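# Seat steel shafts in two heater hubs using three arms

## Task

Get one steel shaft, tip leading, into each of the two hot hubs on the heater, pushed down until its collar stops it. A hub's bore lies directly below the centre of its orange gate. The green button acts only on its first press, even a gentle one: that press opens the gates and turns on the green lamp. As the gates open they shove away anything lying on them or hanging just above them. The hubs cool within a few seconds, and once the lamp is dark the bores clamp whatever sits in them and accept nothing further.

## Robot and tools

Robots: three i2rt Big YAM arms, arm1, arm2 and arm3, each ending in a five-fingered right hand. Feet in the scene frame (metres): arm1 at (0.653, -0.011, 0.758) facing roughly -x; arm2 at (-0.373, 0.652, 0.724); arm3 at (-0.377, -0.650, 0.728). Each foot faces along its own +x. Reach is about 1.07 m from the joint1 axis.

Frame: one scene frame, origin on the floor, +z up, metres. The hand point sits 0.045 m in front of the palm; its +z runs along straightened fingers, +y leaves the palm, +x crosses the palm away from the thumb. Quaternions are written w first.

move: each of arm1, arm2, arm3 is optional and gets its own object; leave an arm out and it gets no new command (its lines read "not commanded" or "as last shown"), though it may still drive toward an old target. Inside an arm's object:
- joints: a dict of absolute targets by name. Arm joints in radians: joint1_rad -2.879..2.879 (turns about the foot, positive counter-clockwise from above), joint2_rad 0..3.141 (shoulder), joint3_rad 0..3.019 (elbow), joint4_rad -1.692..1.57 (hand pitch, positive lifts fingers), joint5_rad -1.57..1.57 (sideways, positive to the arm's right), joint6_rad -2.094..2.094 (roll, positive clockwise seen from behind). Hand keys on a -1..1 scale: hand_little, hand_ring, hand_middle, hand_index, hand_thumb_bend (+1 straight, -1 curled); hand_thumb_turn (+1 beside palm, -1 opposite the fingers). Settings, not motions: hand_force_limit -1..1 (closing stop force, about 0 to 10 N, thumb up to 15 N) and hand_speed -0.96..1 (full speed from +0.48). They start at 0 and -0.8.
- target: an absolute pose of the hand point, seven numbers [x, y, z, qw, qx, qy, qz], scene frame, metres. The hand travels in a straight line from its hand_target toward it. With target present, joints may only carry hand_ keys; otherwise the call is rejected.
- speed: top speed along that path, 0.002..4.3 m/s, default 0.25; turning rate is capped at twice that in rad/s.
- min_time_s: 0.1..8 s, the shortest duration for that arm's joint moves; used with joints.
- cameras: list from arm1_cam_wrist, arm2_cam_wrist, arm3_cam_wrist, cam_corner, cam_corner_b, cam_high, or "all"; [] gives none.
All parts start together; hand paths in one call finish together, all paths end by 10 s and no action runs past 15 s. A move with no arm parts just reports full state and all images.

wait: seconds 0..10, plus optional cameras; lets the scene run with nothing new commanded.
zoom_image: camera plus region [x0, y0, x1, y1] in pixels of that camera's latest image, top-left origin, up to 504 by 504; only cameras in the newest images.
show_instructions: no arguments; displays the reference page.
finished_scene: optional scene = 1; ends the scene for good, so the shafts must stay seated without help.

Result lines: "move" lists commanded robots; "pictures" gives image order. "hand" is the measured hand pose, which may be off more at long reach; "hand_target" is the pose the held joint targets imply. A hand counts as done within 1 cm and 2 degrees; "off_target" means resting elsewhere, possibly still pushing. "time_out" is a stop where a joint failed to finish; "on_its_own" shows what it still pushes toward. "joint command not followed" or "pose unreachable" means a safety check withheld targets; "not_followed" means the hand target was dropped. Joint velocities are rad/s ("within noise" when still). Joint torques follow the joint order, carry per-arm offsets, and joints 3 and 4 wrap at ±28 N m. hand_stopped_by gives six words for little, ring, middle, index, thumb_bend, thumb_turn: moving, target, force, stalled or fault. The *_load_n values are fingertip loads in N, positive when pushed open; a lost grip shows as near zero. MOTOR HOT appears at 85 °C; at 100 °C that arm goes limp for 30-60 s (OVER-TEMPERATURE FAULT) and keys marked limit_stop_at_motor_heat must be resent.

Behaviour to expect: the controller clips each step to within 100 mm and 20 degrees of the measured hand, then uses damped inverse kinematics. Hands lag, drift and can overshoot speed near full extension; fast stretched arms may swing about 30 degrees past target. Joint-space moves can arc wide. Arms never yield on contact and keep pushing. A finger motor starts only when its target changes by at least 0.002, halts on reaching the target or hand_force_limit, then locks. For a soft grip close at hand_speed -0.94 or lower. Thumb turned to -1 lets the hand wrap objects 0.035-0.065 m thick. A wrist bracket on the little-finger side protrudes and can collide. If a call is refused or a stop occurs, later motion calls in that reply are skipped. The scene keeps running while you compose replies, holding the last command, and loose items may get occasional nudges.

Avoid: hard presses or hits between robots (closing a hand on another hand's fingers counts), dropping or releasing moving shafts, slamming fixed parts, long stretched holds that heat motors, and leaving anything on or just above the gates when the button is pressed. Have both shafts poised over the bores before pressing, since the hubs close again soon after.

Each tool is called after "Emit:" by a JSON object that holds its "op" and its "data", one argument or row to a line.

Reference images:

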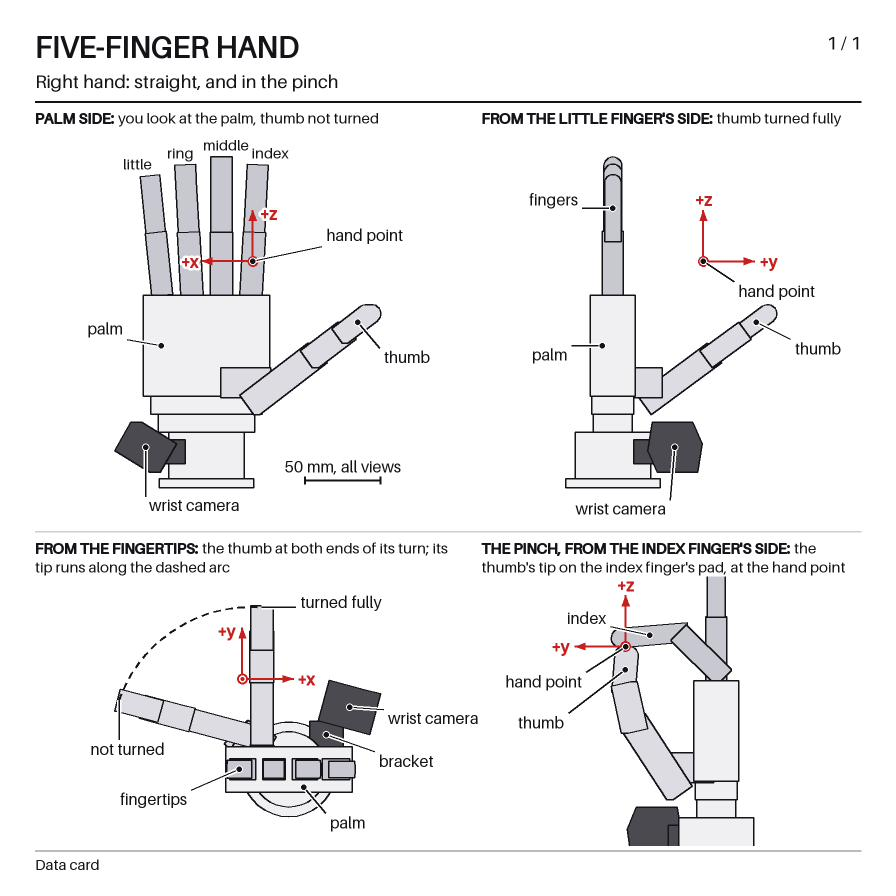

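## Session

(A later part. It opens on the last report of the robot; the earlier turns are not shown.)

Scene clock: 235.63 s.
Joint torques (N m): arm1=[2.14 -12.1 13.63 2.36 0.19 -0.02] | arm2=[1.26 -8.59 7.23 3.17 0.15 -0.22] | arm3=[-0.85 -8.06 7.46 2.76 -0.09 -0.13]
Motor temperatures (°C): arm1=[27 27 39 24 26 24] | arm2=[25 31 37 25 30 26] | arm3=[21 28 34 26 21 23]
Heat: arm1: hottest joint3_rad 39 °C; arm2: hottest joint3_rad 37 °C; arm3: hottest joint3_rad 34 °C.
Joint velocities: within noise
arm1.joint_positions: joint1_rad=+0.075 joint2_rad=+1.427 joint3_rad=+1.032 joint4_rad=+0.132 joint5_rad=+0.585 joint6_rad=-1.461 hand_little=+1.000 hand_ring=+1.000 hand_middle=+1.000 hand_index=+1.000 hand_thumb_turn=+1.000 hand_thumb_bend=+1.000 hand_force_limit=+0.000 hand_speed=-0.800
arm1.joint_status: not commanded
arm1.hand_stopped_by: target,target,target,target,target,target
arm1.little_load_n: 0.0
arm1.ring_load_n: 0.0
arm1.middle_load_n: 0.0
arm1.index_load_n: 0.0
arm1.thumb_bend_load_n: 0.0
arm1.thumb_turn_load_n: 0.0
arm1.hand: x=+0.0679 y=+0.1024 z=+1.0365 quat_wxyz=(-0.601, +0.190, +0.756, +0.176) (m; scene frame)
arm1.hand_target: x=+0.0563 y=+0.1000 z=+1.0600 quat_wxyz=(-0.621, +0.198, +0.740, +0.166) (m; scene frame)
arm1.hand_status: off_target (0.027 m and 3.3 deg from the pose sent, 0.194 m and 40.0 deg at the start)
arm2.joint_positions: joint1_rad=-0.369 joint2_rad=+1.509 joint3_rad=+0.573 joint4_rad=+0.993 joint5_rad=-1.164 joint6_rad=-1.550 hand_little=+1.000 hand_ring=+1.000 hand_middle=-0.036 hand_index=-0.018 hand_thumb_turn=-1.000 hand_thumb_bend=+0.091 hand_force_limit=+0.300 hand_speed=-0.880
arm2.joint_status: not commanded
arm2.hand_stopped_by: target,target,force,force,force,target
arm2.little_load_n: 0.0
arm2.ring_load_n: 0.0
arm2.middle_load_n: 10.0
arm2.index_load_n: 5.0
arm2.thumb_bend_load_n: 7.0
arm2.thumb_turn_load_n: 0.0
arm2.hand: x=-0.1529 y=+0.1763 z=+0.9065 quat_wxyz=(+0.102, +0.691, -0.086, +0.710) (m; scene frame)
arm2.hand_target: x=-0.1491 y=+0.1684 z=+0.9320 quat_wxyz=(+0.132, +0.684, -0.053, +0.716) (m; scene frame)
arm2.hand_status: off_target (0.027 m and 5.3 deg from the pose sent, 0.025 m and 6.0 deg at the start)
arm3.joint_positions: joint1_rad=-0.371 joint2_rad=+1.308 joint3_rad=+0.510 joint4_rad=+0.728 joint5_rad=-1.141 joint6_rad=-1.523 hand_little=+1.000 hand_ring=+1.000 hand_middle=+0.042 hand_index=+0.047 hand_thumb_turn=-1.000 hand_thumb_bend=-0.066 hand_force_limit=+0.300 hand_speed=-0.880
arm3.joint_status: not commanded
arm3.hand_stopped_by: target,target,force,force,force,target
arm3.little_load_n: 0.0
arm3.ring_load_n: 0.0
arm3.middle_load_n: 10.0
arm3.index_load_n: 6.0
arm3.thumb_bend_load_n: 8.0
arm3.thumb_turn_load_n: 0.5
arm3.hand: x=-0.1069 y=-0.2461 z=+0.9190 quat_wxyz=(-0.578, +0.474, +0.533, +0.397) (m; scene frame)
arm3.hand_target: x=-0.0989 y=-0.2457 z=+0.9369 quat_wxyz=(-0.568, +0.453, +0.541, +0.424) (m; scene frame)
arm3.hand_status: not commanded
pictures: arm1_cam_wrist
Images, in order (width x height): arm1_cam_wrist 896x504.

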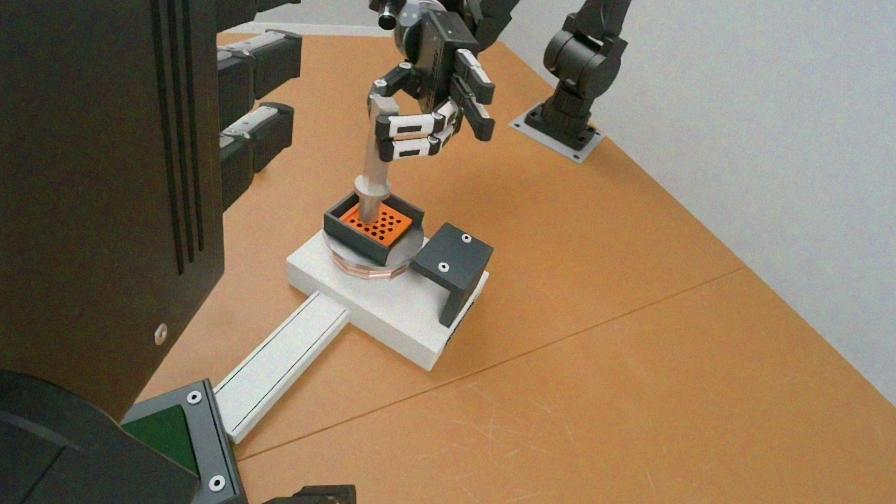

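Emit:
{"op": "move", "data": {
  "arm2": {"target":[-0.1487,0.1674,1.02,0.1319,0.6833,-0.0524,0.7163],"speed":0.15},
  "arm3": {"target":[-0.0985,-0.2455,1.01,-0.568,0.452,0.541,0.424],"speed":0.15},
  "cameras": []
}}

Emit:
{"op": "move", "data": {
  "arm2": {"target":[-0.1487,0.1674,0.936,0.1319,0.6833,-0.0524,0.7163],"speed":0.2},
  "arm3": {"target":[-0.0985,-0.2455,0.936,-0.568,0.452,0.541,0.424],"speed":0.2},
  "cameras": ["arm1_cam_wrist","cam_corner","cam_corner_b","cam_high"]
}}

Emit:
{"op": "zoom_image", "data": {
  "camera": "arm1_cam_wrist",
  "region": [340, 180, 420, 260]
}}

Emit:
{"op": "zoom_image", "data": {
  "camera": "cam_corner",
  "region": [430, 165, 480, 215]
}}

Emit:
{"op": "zoom_image", "data": {
  "camera": "cam_corner",
  "region": [285, 235, 345, 295]
}}

Emit:
{"op": "zoom_image", "data": {
  "camera": "cam_corner_b",
  "region": [520, 195, 580, 255]
}}

Emit:
{"op": "zoom_image", "data": {
  "camera": "cam_high",
  "region": [388, 325, 423, 360]
}}

Scene clock: 238.77 s.
Joint torques (N m): arm1=[2.2 -12.16 13.61 2.36 0.18 -0.02] | arm2=[1.2 -8.29 11.12 1.88 0.18 -0.24] | arm3=[-0.38 -7.41 12.75 1.8 -0.17 -0.11]
Motor temperatures (°C): arm1=[27 27 39 24 26 24] | arm2=[25 31 37 25 30 26] | arm3=[21 28 34 26 21 23]
Heat: arm1: hottest joint3_rad 39 °C; arm2: hottest joint3_rad 37 °C; arm3: hottest joint3_rad 34 °C.
move: arm2 off_target; arm3 off_target
Joint velocities: within noise
arm1: as last shown
arm2.joint_positions: joint1_rad=-0.369 joint2_rad=+1.303 joint3_rad=+0.630 joint4_rad=+0.721 joint5_rad=-1.164 joint6_rad=-1.545 hand_little=+1.000 hand_ring=+1.000 hand_middle=-0.036 hand_index=-0.018 hand_thumb_turn=-1.000 hand_thumb_bend=+0.091 hand_force_limit=+0.300 hand_speed=-0.880
arm2.joint_status: not commanded
arm2.hand_stopped_by: target,target,force,force,force,target
arm2.little_load_n: 0.0
arm2.ring_load_n: 0.0
arm2.middle_load_n: 9.5
arm2.index_load_n: 5.0
arm2.thumb_bend_load_n: 7.0
arm2.thumb_turn_load_n: 0.0
arm2.hand: x=-0.1546 y=+0.1829 z=+0.9748 quat_wxyz=(+0.097, +0.692, -0.091, +0.710)
arm2.hand_target: x=-0.1499 y=+0.1707 z=+1.0200 quat_wxyz=(+0.132, +0.683, -0.053, +0.717)
arm2.hand_status: off_target (0.048 m and 6.1 deg from the pose sent, 0.114 m and 5.3 deg at the start)
arm3.joint_positions: joint1_rad=-0.371 joint2_rad=+1.137 joint3_rad=+0.552 joint4_rad=+0.479 joint5_rad=-1.138 joint6_rad=-1.523 hand_little=+1.000 hand_ring=+1.000 hand_middle=+0.042 hand_index=+0.047 hand_thumb_turn=-1.000 hand_thumb_bend=-0.066 hand_force_limit=+0.300 hand_speed=-0.880
arm3.joint_status: not commanded
arm3.hand_stopped_by: target,target,force,force,force,target
arm3.little_load_n: 0.0
arm3.ring_load_n: 0.0
arm3.middle_load_n: 10.0
arm3.index_load_n: 6.0
arm3.thumb_bend_load_n: 8.0
arm3.thumb_turn_load_n: 0.5
arm3.hand: x=-0.1174 y=-0.2557 z=+0.9628 quat_wxyz=(-0.579, +0.486, +0.529, +0.384)
arm3.hand_target: x=-0.1012 y=-0.2482 z=+1.0100 quat_wxyz=(-0.568, +0.452, +0.541, +0.424)
arm3.hand_status: off_target (0.052 m and 6.3 deg from the pose sent, 0.091 m and 4.2 deg at the start)

Scene clock: 240.00 s.
Joint torques (N m): arm1=[2.2 -12.1 13.63 2.36 0.18 -0.02] | arm2=[0.97 -9.64 6.3 3.08 0.13 -0.11] | arm3=[-0.5 -9.05 7.27 2.81 -0.22 -0.03]
Motor temperatures (°C): arm1=[27 27 39 24 26 24] | arm2=[25 31 37 25 30 26] | arm3=[21 28 34 26 21 23]
Heat: arm1: hottest joint3_rad 39 °C; arm2: hottest joint3_rad 37 °C; arm3: hottest joint3_rad 34 °C.
move: arm2 off_target; arm3 off_target
Joint velocities: within noise
arm1: as last shown
arm2.joint_positions: joint1_rad=-0.369 joint2_rad=+1.515 joint3_rad=+0.590 joint4_rad=+0.979 joint5_rad=-1.164 joint6_rad=-1.559 hand_little=+1.000 hand_ring=+1.000 hand_middle=-0.036 hand_index=-0.018 hand_thumb_turn=-1.000 hand_thumb_bend=+0.091 hand_force_limit=+0.300 hand_speed=-0.880
arm2.joint_status: not commanded
arm2.hand_stopped_by: target,target,force,force,force,target
arm2.little_load_n: 0.0
arm2.ring_load_n: 0.0
arm2.middle_load_n: 10.0
arm2.index_load_n: 5.0
arm2.thumb_bend_load_n: 6.5
arm2.thumb_turn_load_n: 0.0
arm2.hand: x=-0.1524 y=+0.1705 z=+0.9086 quat_wxyz=(+0.105, +0.692, -0.084, +0.710)
arm2.hand_target: x=-0.1489 y=+0.1681 z=+0.9358 quat_wxyz=(+0.132, +0.683, -0.052, +0.716)
arm2.hand_status: off_target (0.028 m and 4.9 deg from the pose sent, 0.042 m and 6.1 deg at the start)
arm3.joint_positions: joint1_rad=-0.371 joint2_rad=+1.318 joint3_rad=+0.508 joint4_rad=+0.733 joint5_rad=-1.138 joint6_rad=-1.535 hand_little=+1.000 hand_ring=+1.000 hand_middle=+0.042 hand_index=+0.047 hand_thumb_turn=-1.000 hand_thumb_bend=-0.066 hand_force_limit=+0.300 hand_speed=-0.880
arm3.joint_status: not commanded
arm3.hand_stopped_by: target,target,force,force,force,target
arm3.little_load_n: 0.0
arm3.ring_load_n: 0.0
arm3.middle_load_n: 10.0
arm3.index_load_n: 6.0
arm3.thumb_bend_load_n: 8.0
arm3.thumb_turn_load_n: 0.5
arm3.hand: x=-0.1059 y=-0.2459 z=+0.9154 quat_wxyz=(-0.575, +0.474, +0.535, +0.398)
arm3.hand_target: x=-0.0990 y=-0.2456 z=+0.9359 quat_wxyz=(-0.568, +0.452, +0.541, +0.424)
arm3.hand_status: off_target (0.022 m and 4.0 deg from the pose sent, 0.034 m and 6.3 deg at the start)
Images, in order (width x height): arm1_cam_wrist 896x504, cam_corner 896x504, cam_corner_b 896x504, cam_high 896x504.

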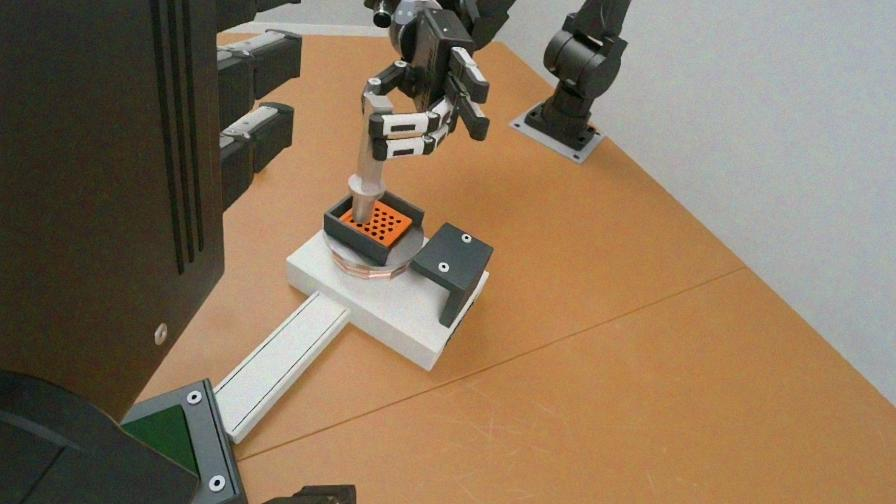

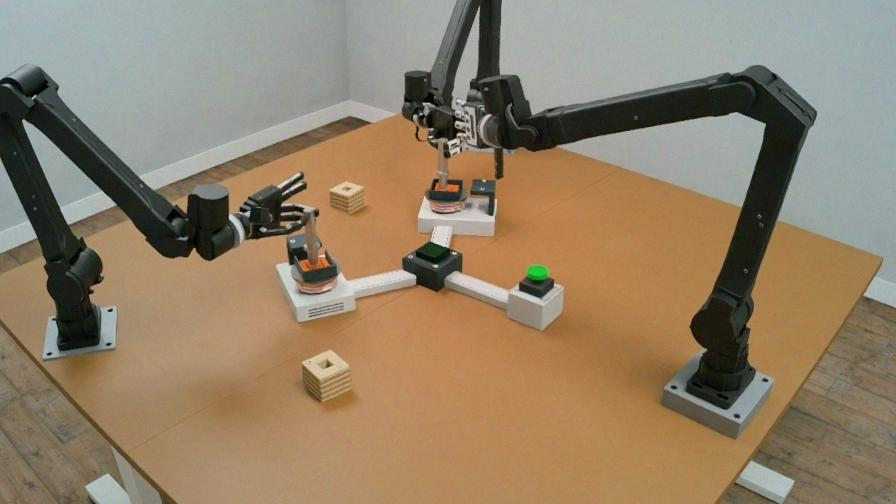

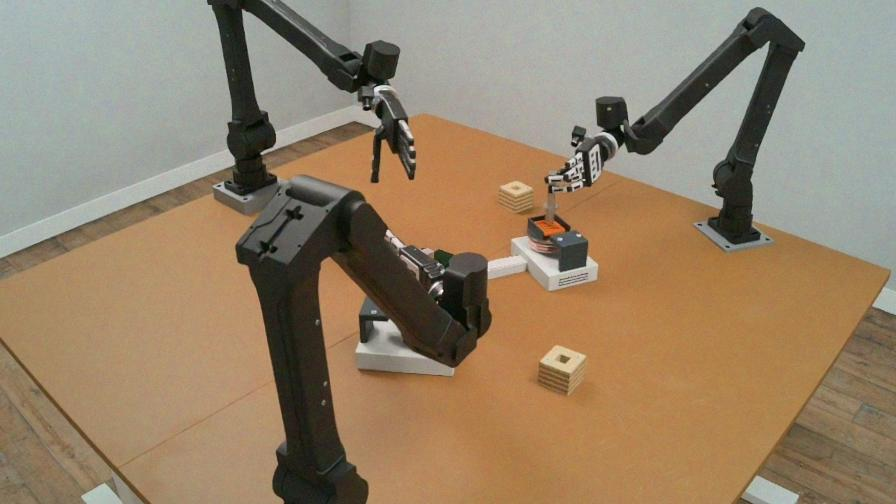

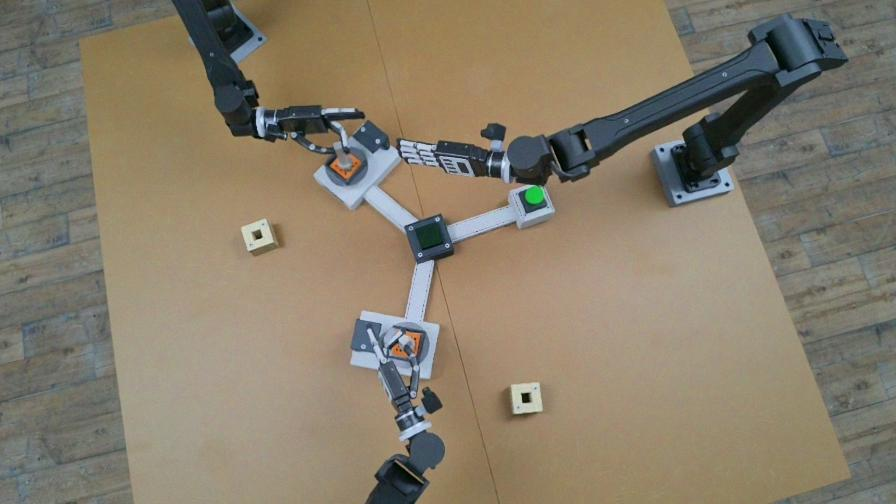

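Scaled by 6.300 from the camera's image (finer frame: 1280x720).

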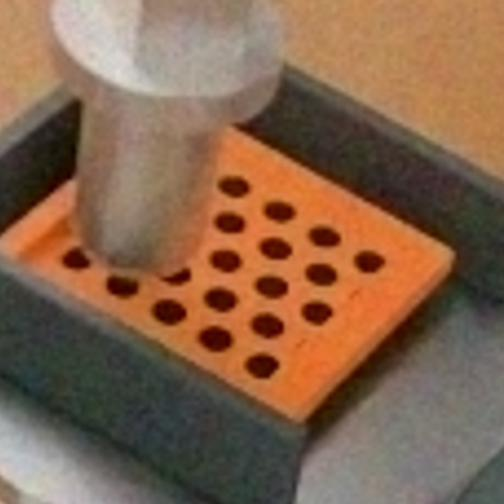

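Scaled by 10.080 from the camera's image (finer frame: 1280x720).

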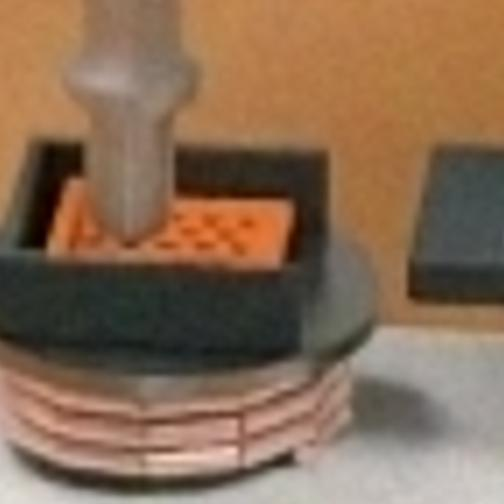

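Scaled by 8.400 from the camera's image (finer frame: 1280x720).

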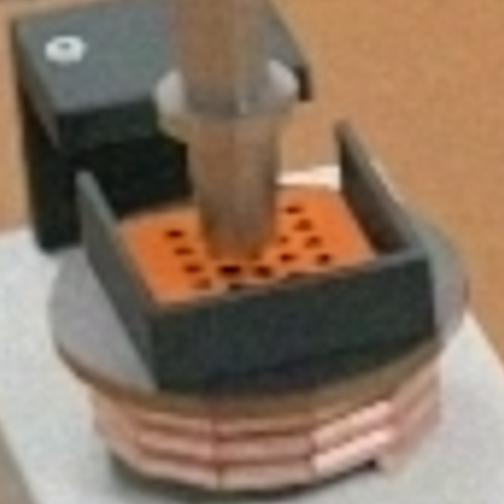

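Scaled by 8.400 from the camera's image (finer frame: 1280x720).

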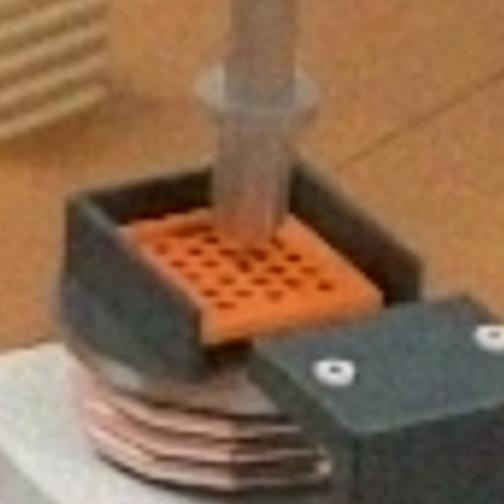

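Scaled by 14.400 from the camera's image (finer frame: 1280x720).

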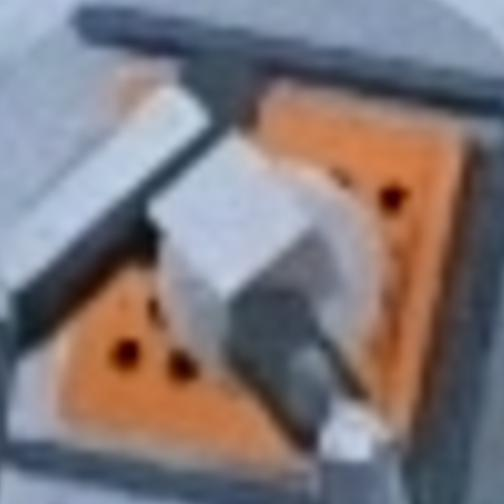

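Emit:
{"op": "move", "data": {
  "arm1": {"target":[0.076,-0.103,1.06,-0.6209,-0.1982,0.7399,-0.1663],"speed":0.25},
  "arm2": {"target":[-0.1531,0.1769,1.01,0.1319,0.6833,-0.0524,0.7163],"speed":0.15},
  "cameras": ["arm1_cam_wrist","cam_high"]
}}

Emit:
{"op": "move", "data": {
  "arm2": {"joints":{"joint1_rad":-0.3435},"min_time_s":0.6},
  "cameras": []
}}

Scene clock: 245.93 s.
Joint torques (N m): arm1=[2.61 -10.52 10.55 1.89 -0.22 -0.18] | arm2=[0.56 -8.76 11.04 1.92 -0.03 -0.1] | arm3=[-0.38 -8.59 7.38 2.85 -0.21 -0.04]
Motor temperatures (°C): arm1=[27 27 39 24 26 24] | arm2=[25 31 36 25 30 26] | arm3=[21 28 34 26 21 23]
Heat: arm1: hottest joint3_rad 39 °C; arm2: hottest joint3_rad 36 °C; arm3: hottest joint3_rad 34 °C.
move: arm1 off_target; arm2 off_target
Joint velocities: within noise
arm1.joint_positions: joint1_rad=+0.129 joint2_rad=+1.236 joint3_rad=+0.873 joint4_rad=+0.158 joint5_rad=-0.382 joint6_rad=-1.632 hand_little=+1.000 hand_ring=+1.000 hand_middle=+1.000 hand_index=+1.000 hand_thumb_turn=+1.000 hand_thumb_bend=+1.000 hand_force_limit=+0.000 hand_speed=-0.800
arm1.joint_status: not commanded
arm1.hand_stopped_by: target,target,target,target,target,target
arm1.little_load_n: 0.0
arm1.ring_load_n: 0.0
arm1.middle_load_n: 0.0
arm1.index_load_n: 0.0
arm1.thumb_bend_load_n: 0.0
arm1.thumb_turn_load_n: 0.0
arm1.hand: x=+0.0747 y=-0.0982 z=+1.0498 quat_wxyz=(-0.615, -0.190, +0.747, -0.167)
arm1.hand_target: x=+0.0760 y=-0.1030 z=+1.0600 quat_wxyz=(-0.621, -0.198, +0.740, -0.166)
arm1.hand_status: off_target (0.011 m and 1.4 deg from the pose sent, 0.207 m and 60.0 deg at the start)
arm2.joint_positions: joint1_rad=-0.369 joint2_rad=+1.305 joint3_rad=+0.590 joint4_rad=+0.753 joint5_rad=-1.166 joint6_rad=-1.555 hand_little=+1.000 hand_ring=+1.000 hand_middle=-0.036 hand_index=-0.018 hand_thumb_turn=-1.000 hand_thumb_bend=+0.091 hand_force_limit=+0.300 hand_speed=-0.880
arm2.joint_status: not commanded
arm2.hand_stopped_by: target,target,force,force,force,target
arm2.little_load_n: 0.0
arm2.ring_load_n: 0.0
arm2.middle_load_n: 10.0
arm2.index_load_n: 5.0
arm2.thumb_bend_load_n: 6.5
arm2.thumb_turn_load_n: 0.0
arm2.hand: x=-0.1557 y=+0.1928 z=+0.9610 quat_wxyz=(+0.097, +0.693, -0.090, +0.708)
arm2.hand_target: x=-0.1541 y=+0.1803 z=+1.0100 quat_wxyz=(+0.132, +0.683, -0.053, +0.716)
arm2.hand_status: off_target (0.052 m and 6.1 deg from the pose sent, 0.102 m and 5.0 deg at the start)
arm3: as last shown
Images, in order (width x height): arm1_cam_wrist 896x504, cam_high 896x504.

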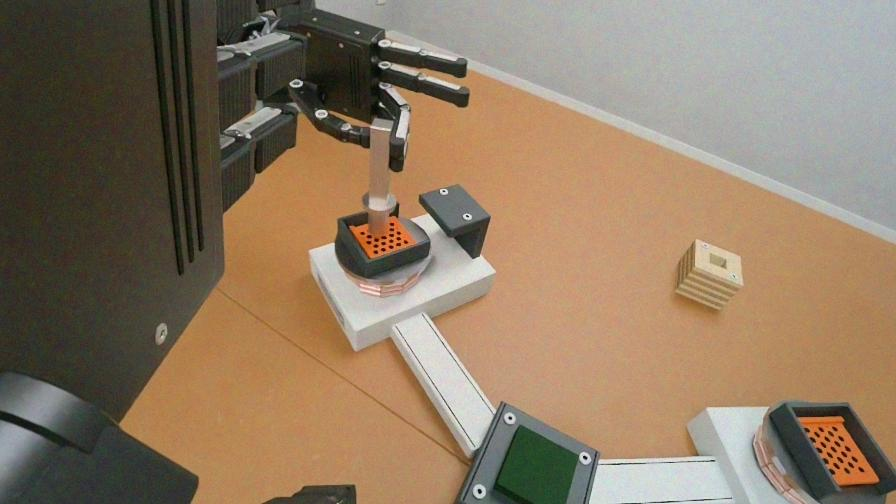

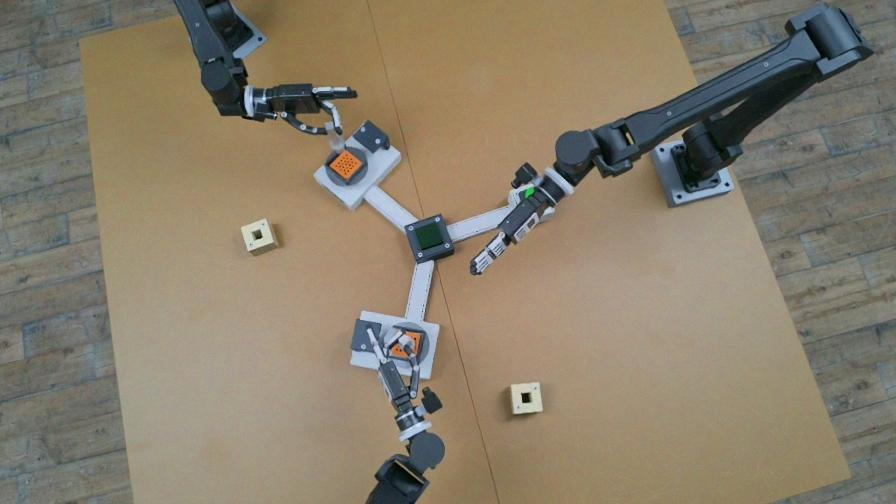

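Scene clock: 246.83 s.
Joint torques (N m): arm1=[2.61 -10.52 10.54 1.89 -0.23 -0.18] | arm2=[0.79 -8.23 10.95 1.95 -0.04 -0.11] | arm3=[-1.26 -9 7.72 2.69 -0.23 -0.03]
Motor temperatures (°C): arm1=[27 27 39 24 26 24] | arm2=[25 31 37 25 30 26] | arm3=[21 28 34 26 21 23]
Heat: arm1: hottest joint3_rad 39 °C; arm2: hottest joint3_rad 37 °C; arm3: hottest joint3_rad 34 °C.
move: arm2 done
Joint velocities: within noise
arm1, arm3: as last shown
arm2.joint_positions: joint1_rad=-0.352 joint2_rad=+1.305 joint3_rad=+0.590 joint4_rad=+0.753 joint5_rad=-1.167 joint6_rad=-1.555 hand_little=+1.000 hand_ring=+1.000 hand_middle=-0.036 hand_index=-0.018 hand_thumb_turn=-1.000 hand_thumb_bend=+0.091 hand_force_limit=+0.300 hand_speed=-0.880
arm2.joint_status: all done
arm2.hand_stopped_by: target,target,force,force,force,target
arm2.little_load_n: 0.0
arm2.ring_load_n: 0.0
arm2.middle_load_n: 9.5
arm2.index_load_n: 5.0
arm2.thumb_bend_load_n: 7.0
arm2.thumb_turn_load_n: 0.0
arm2.hand: x=-0.1479 y=+0.1967 z=+0.9611 quat_wxyz=(+0.091, +0.694, -0.084, +0.709)
arm2.hand_target: x=-0.1421 y=+0.1862 z=+1.0101 quat_wxyz=(+0.123, +0.684, -0.044, +0.718)
arm2.hand_status: not commanded

Emit:
{"op": "zoom_image", "data": {
  "camera": "arm1_cam_wrist",
  "region": [340, 190, 430, 280]
}}

Emit:
{"op": "zoom_image", "data": {
  "camera": "arm1_cam_wrist",
  "region": [330, 100, 510, 360]
}}

Emit:
{"op": "zoom_image", "data": {
  "camera": "arm1_cam_wrist",
  "region": [736, 384, 896, 504]
}}

Scaled by 5.600 from the camera's image (finer frame: 1280x720).
This view is cut from an older image: the scene may have changed since it was taken.

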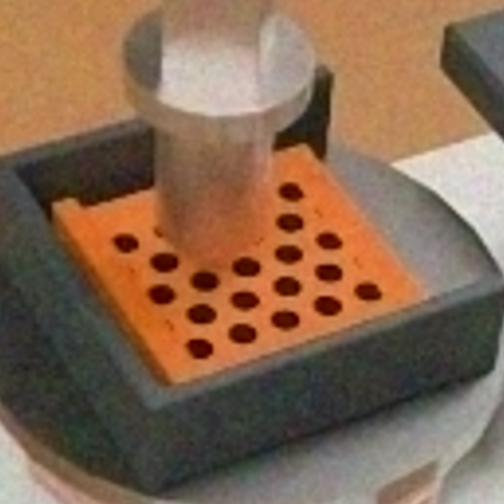

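Scaled by 1.938 from the camera's image (finer frame: 1280x720).
This view is cut from an older image: the scene may have changed since it was taken.

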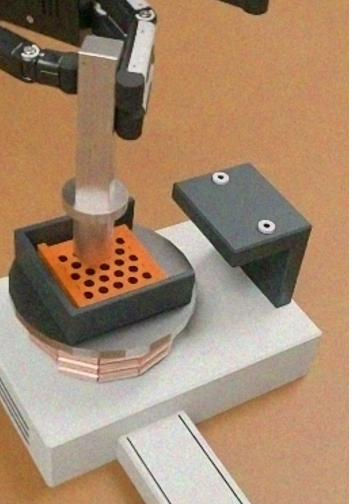

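Scaled by 3.150 from the camera's image (finer frame: 1280x720).
This view is cut from an older image: the scene may have changed since it was taken.

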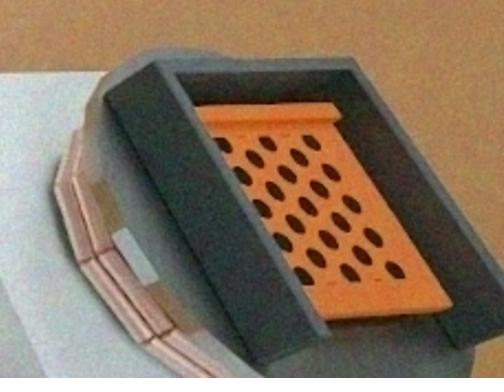

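Emit:
{"op": "move", "data": {
  "arm3": {"target":[-0.0962,-0.242,1.01,-0.568,0.452,0.541,0.424],"speed":0.15},
  "arm2": {"joints":{"joint1_rad":-0.366},"min_time_s":0.6},
  "cameras": []
}}

Emit:
{"op": "move", "data": {
  "arm3": {"joints":{"joint1_rad":-0.351},"min_time_s":0.6},
  "cameras": []
}}

Scene clock: 250.93 s.
Joint torques (N m): arm1=[2.61 -10.58 10.54 1.91 -0.23 -0.18] | arm2=[-0.09 -8.82 10.99 1.85 -0.1 -0.1] | arm3=[-0.56 -7.41 12.7 1.92 -0.12 -0.11]
Motor temperatures (°C): arm1=[27 27 39 23 26 24] | arm2=[25 31 37 25 30 26] | arm3=[21 28 34 26 21 23]
Heat: arm1: hottest joint3_rad 39 °C; arm2: hottest joint3_rad 37 °C; arm3: hottest joint3_rad 34 °C.
move: arm2 done; arm3 off_target
Joint velocities: within noise
arm1: as last shown
arm2.joint_positions: joint1_rad=-0.357 joint2_rad=+1.305 joint3_rad=+0.590 joint4_rad=+0.753 joint5_rad=-1.167 joint6_rad=-1.555 hand_little=+1.000 hand_ring=+1.000 hand_middle=-0.036 hand_index=-0.018 hand_thumb_turn=-1.000 hand_thumb_bend=+0.091 hand_force_limit=+0.300 hand_speed=-0.880
arm2.joint_status: all done
arm2.hand_stopped_by: target,target,force,force,force,target
arm2.little_load_n: 0.0
arm2.ring_load_n: 0.0
arm2.middle_load_n: 9.5
arm2.index_load_n: 5.0
arm2.thumb_bend_load_n: 6.5
arm2.thumb_turn_load_n: 0.0
arm2.hand: x=-0.1499 y=+0.1957 z=+0.9611 quat_wxyz=(+0.092, +0.694, -0.086, +0.709)
arm2.hand_target: x=-0.1526 y=+0.1810 z=+1.0100 quat_wxyz=(+0.131, +0.683, -0.051, +0.717)
arm2.hand_status: not commanded
arm3.joint_positions: joint1_rad=-0.371 joint2_rad=+1.148 joint3_rad=+0.563 joint4_rad=+0.483 joint5_rad=-1.135 joint6_rad=-1.524 hand_little=+1.000 hand_ring=+1.000 hand_middle=+0.042 hand_index=+0.047 hand_thumb_turn=-1.000 hand_thumb_bend=-0.066 hand_force_limit=+0.300 hand_speed=-0.880
arm3.joint_status: not commanded
arm3.hand_stopped_by: target,target,force,force,force,target
arm3.little_load_n: 0.0
arm3.ring_load_n: 0.0
arm3.middle_load_n: 10.0
arm3.index_load_n: 6.0
arm3.thumb_bend_load_n: 8.0
arm3.thumb_turn_load_n: 0.5
arm3.hand: x=-0.1132 y=-0.2530 z=+0.9650 quat_wxyz=(-0.578, +0.485, +0.529, +0.387)
arm3.hand_target: x=-0.0987 y=-0.2446 z=+1.0100 quat_wxyz=(-0.568, +0.452, +0.541, +0.424)
arm3.hand_status: off_target (0.049 m and 5.9 deg from the pose sent, 0.095 m and 4.0 deg at the start)

Scene clock: 251.87 s.
Joint torques (N m): arm1=[2.61 -10.52 10.54 1.91 -0.23 -0.18] | arm2=[-0.09 -8.88 10.99 1.89 -0.05 -0.13] | arm3=[0.91 -7.3 12.74 1.73 -0.13 -0.15]
Motor temperatures (°C): arm1=[27 27 39 23 26 24] | arm2=[25 31 37 25 30 26] | arm3=[21 28 34 26 21 23]
Heat: arm1: hottest joint3_rad 39 °C; arm2: hottest joint3_rad 37 °C; arm3: hottest joint3_rad 34 °C.
move: arm3 done
Joint velocities: within noise
arm1, arm2: as last shown
arm1.little_load_n: -0.5
arm2.thumb_bend_load_n: 7.0
arm3.joint_positions: joint1_rad=-0.365 joint2_rad=+1.148 joint3_rad=+0.563 joint4_rad=+0.483 joint5_rad=-1.135 joint6_rad=-1.524 hand_little=+1.000 hand_ring=+1.000 hand_middle=+0.042 hand_index=+0.047 hand_thumb_turn=-1.000 hand_thumb_bend=-0.066 hand_force_limit=+0.300 hand_speed=-0.880
arm3.joint_status: all done
arm3.hand_stopped_by: target,target,force,force,force,target
arm3.little_load_n: 0.0
arm3.ring_load_n: 0.0
arm3.middle_load_n: 10.0
arm3.index_load_n: 6.0
arm3.thumb_bend_load_n: 8.0
arm3.thumb_turn_load_n: 0.5
arm3.hand: x=-0.1158 y=-0.2513 z=+0.9651 quat_wxyz=(-0.579, +0.484, +0.531, +0.386)
arm3.hand_target: x=-0.1084 y=-0.2382 z=+1.0102 quat_wxyz=(-0.573, +0.446, +0.546, +0.418)
arm3.hand_status: not commanded

Emit:
{"op": "move", "data": {
  "arm3": {"joints":{"joint1_rad":-0.348},"min_time_s":0.4},
  "cameras": []
}}

Emit:
{"op": "move", "data": {
  "arm2": {"target":[-0.1516,0.1776,0.931,0.1308,0.6834,-0.0513,0.7165],"speed":0.2},
  "arm3": {"target":[-0.1072,-0.2346,0.931,-0.5737,0.4448,0.5470,0.4164],"speed":0.2},
  "cameras": ["arm1_cam_wrist","cam_corner","cam_corner_b","cam_high"]
}}

Emit:
{"op": "zoom_image", "data": {
  "camera": "arm1_cam_wrist",
  "region": [340, 190, 430, 280]
}}

Emit:
{"op": "zoom_image", "data": {
  "camera": "cam_corner",
  "region": [430, 165, 480, 215]
}}

Emit:
{"op": "zoom_image", "data": {
  "camera": "cam_corner",
  "region": [285, 235, 345, 295]
}}

Emit:
{"op": "zoom_image", "data": {
  "camera": "cam_corner_b",
  "region": [520, 195, 580, 255]
}}

Emit:
{"op": "zoom_image", "data": {
  "camera": "arm1_cam_wrist",
  "region": [736, 300, 896, 504]
}}

Emit:
{"op": "zoom_image", "data": {
  "camera": "cam_high",
  "region": [330, 143, 365, 178]
}}

Scene clock: 253.70 s.
Joint torques (N m): arm1=[2.61 -10.52 10.51 1.88 -0.23 -0.18] | arm2=[-0.44 -8.82 10.92 1.99 -0.06 -0.14] | arm3=[1.26 -7.12 12.64 1.83 -0.11 -0.11]
Motor temperatures (°C): arm1=[27 27 39 23 26 24] | arm2=[25 31 37 25 30 26] | arm3=[21 28 34 26 21 23]
Heat: arm1: hottest joint3_rad 39 °C; arm2: hottest joint3_rad 37 °C; arm3: hottest joint3_rad 34 °C.
move: arm3 done
Joint velocities: within noise
arm1, arm2: as last shown
arm1.little_load_n: 0.0
arm2.middle_load_n: 10.0
arm3.joint_positions: joint1_rad=-0.363 joint2_rad=+1.148 joint3_rad=+0.563 joint4_rad=+0.483 joint5_rad=-1.135 joint6_rad=-1.524 hand_little=+1.000 hand_ring=+1.000 hand_middle=+0.042 hand_index=+0.047 hand_thumb_turn=-1.000 hand_thumb_bend=-0.066 hand_force_limit=+0.300 hand_speed=-0.880
arm3.joint_status: all done
arm3.hand_stopped_by: target,target,force,force,force,target
arm3.little_load_n: 0.0
arm3.ring_load_n: 0.0
arm3.middle_load_n: 10.0
arm3.index_load_n: 6.0
arm3.thumb_bend_load_n: 8.0
arm3.thumb_turn_load_n: 0.5
arm3.hand: x=-0.1167 y=-0.2507 z=+0.9651 quat_wxyz=(-0.580, +0.483, +0.531, +0.385)
arm3.hand_target: x=-0.1097 y=-0.2374 z=+1.0102 quat_wxyz=(-0.574, +0.445, +0.547, +0.417)
arm3.hand_status: not commanded

Scene clock: 254.90 s.
Joint torques (N m): arm1=[2.61 -10.58 10.52 1.89 -0.23 -0.17] | arm2=[-0.21 -9.41 6.06 3.25 -0.02 -0.06] | arm3=[0.44 -9.47 7.28 2.86 -0.12 0.05]
Motor temperatures (°C): arm1=[27 27 39 23 26 24] | arm2=[25 31 37 25 30 26] | arm3=[21 28 34 26 21 23]
Heat: arm1: hottest joint3_rad 39 °C; arm2: hottest joint3_rad 37 °C; arm3: hottest joint3_rad 34 °C.
move: arm2 off_target; arm3 off_target
Joint velocities: within noise
arm1: as last shown
arm2.joint_positions: joint1_rad=-0.357 joint2_rad=+1.506 joint3_rad=+0.559 joint4_rad=+1.002 joint5_rad=-1.168 joint6_rad=-1.560 hand_little=+1.000 hand_ring=+1.000 hand_middle=-0.036 hand_index=-0.018 hand_thumb_turn=-1.000 hand_thumb_bend=+0.091 hand_force_limit=+0.300 hand_speed=-0.880
arm2.joint_status: not commanded
arm2.hand_stopped_by: target,target,force,force,force,target
arm2.little_load_n: 0.0
arm2.ring_load_n: 0.0
arm2.middle_load_n: 10.0
arm2.index_load_n: 5.0
arm2.thumb_bend_load_n: 7.0
arm2.thumb_turn_load_n: 0.0
arm2.hand: x=-0.1476 y=+0.1839 z=+0.9043 quat_wxyz=(+0.100, +0.692, -0.078, +0.710)
arm2.hand_target: x=-0.1515 y=+0.1783 z=+0.9305 quat_wxyz=(+0.131, +0.684, -0.052, +0.716)
arm2.hand_status: off_target (0.028 m and 4.9 deg from the pose sent, 0.035 m and 6.1 deg at the start)
arm3.joint_positions: joint1_rad=-0.363 joint2_rad=+1.344 joint3_rad=+0.515 joint4_rad=+0.756 joint5_rad=-1.137 joint6_rad=-1.535 hand_little=+1.000 hand_ring=+1.000 hand_middle=+0.042 hand_index=+0.047 hand_thumb_turn=-1.000 hand_thumb_bend=-0.066 hand_force_limit=+0.300 hand_speed=-0.880
arm3.joint_status: not commanded
arm3.hand_stopped_by: target,target,force,force,force,target
arm3.little_load_n: 0.0
arm3.ring_load_n: 0.0
arm3.middle_load_n: 10.0
arm3.index_load_n: 6.0
arm3.thumb_bend_load_n: 8.0
arm3.thumb_turn_load_n: 0.0
arm3.hand: x=-0.1055 y=-0.2404 z=+0.9119 quat_wxyz=(-0.576, +0.470, +0.537, +0.398)
arm3.hand_target: x=-0.1075 y=-0.2349 z=+0.9309 quat_wxyz=(-0.574, +0.445, +0.547, +0.416)
arm3.hand_status: off_target (0.020 m and 3.7 deg from the pose sent, 0.039 m and 6.0 deg at the start)
Images, in order (width x height): arm1_cam_wrist 896x504, cam_corner 896x504, cam_corner_b 896x504, cam_high 896x504.

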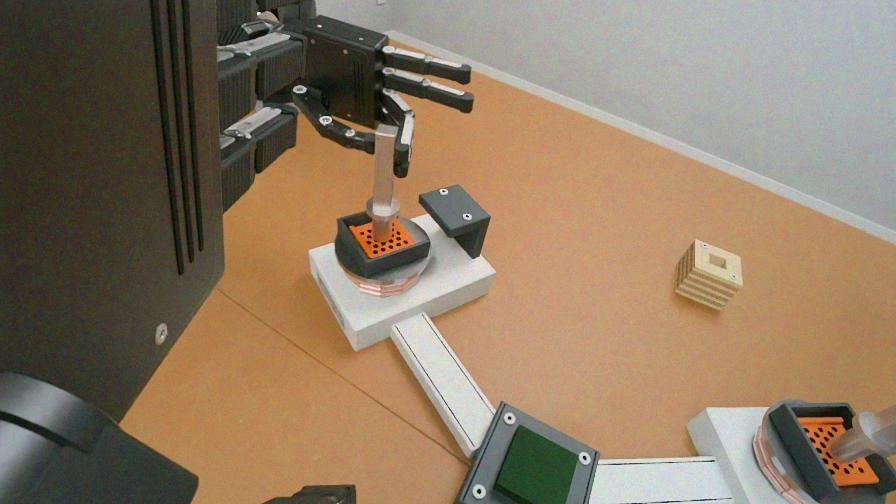

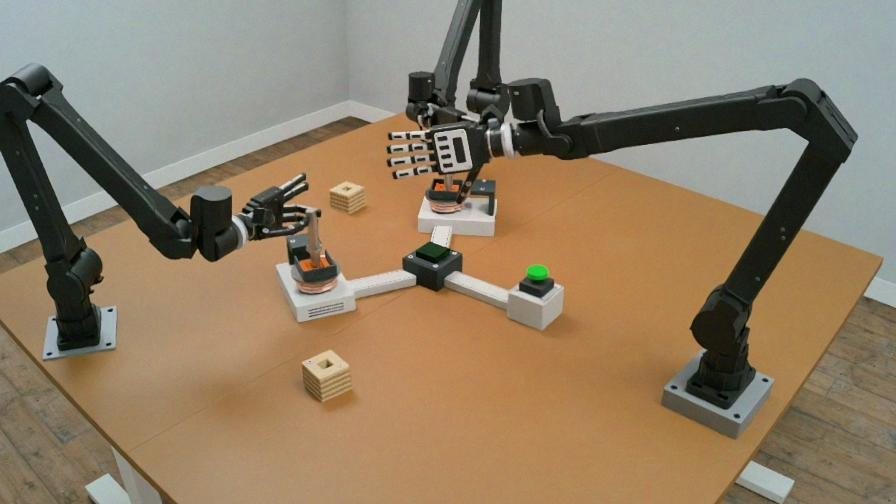

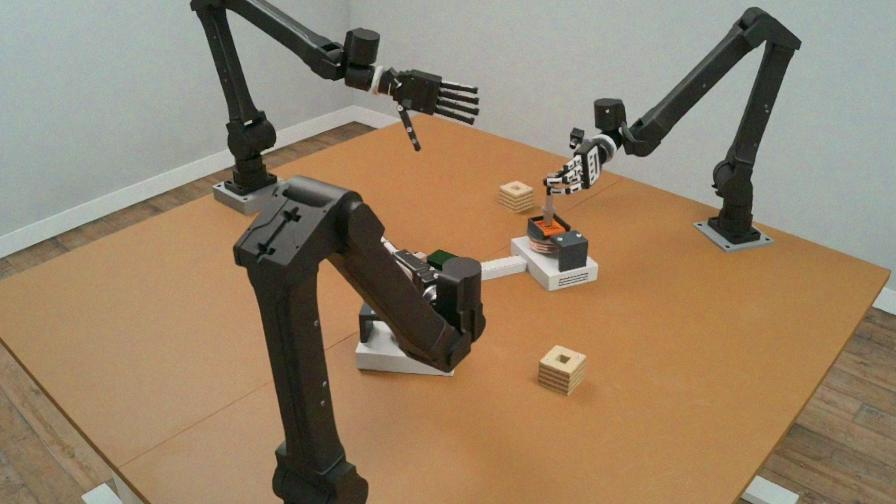

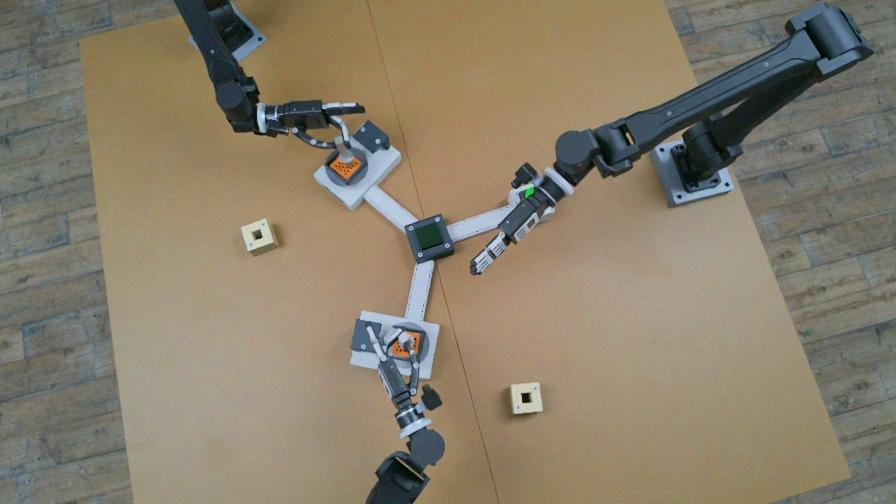

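Scaled by 5.600 from the camera's image (finer frame: 1280x720).

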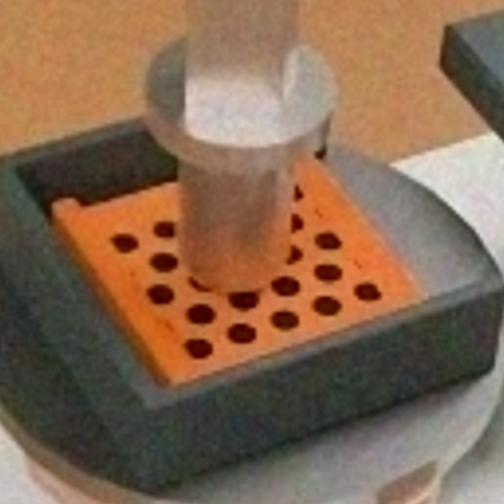

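Scaled by 10.080 from the camera's image (finer frame: 1280x720).

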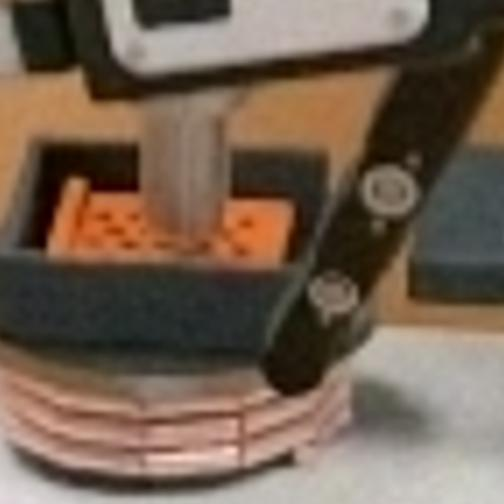

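Scaled by 8.400 from the camera's image (finer frame: 1280x720).

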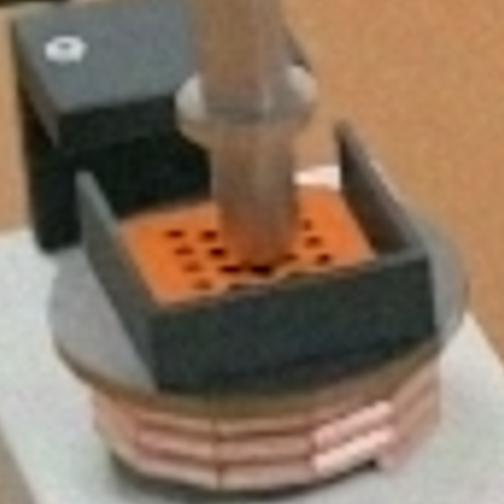

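Scaled by 8.400 from the camera's image (finer frame: 1280x720).

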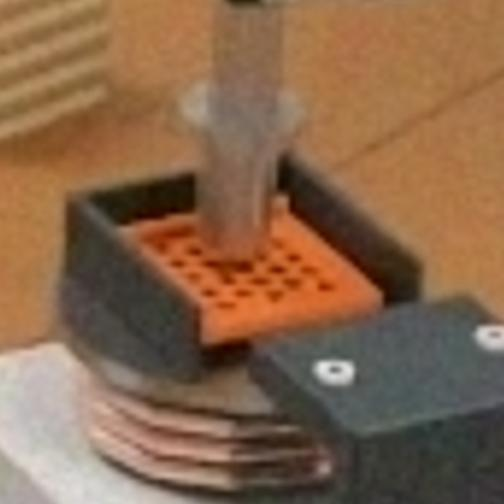

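Scaled by 2.471 from the camera's image (finer frame: 1280x720).

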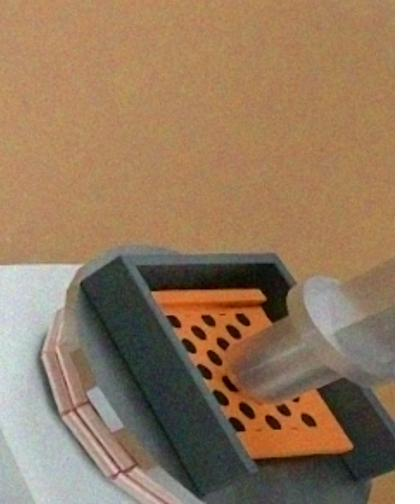

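Scaled by 14.400 from the camera's image (finer frame: 1280x720).

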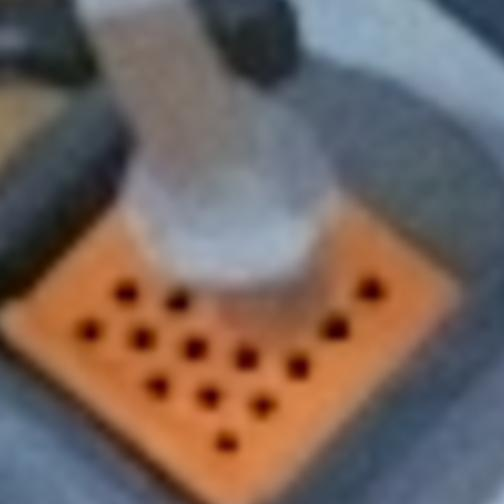

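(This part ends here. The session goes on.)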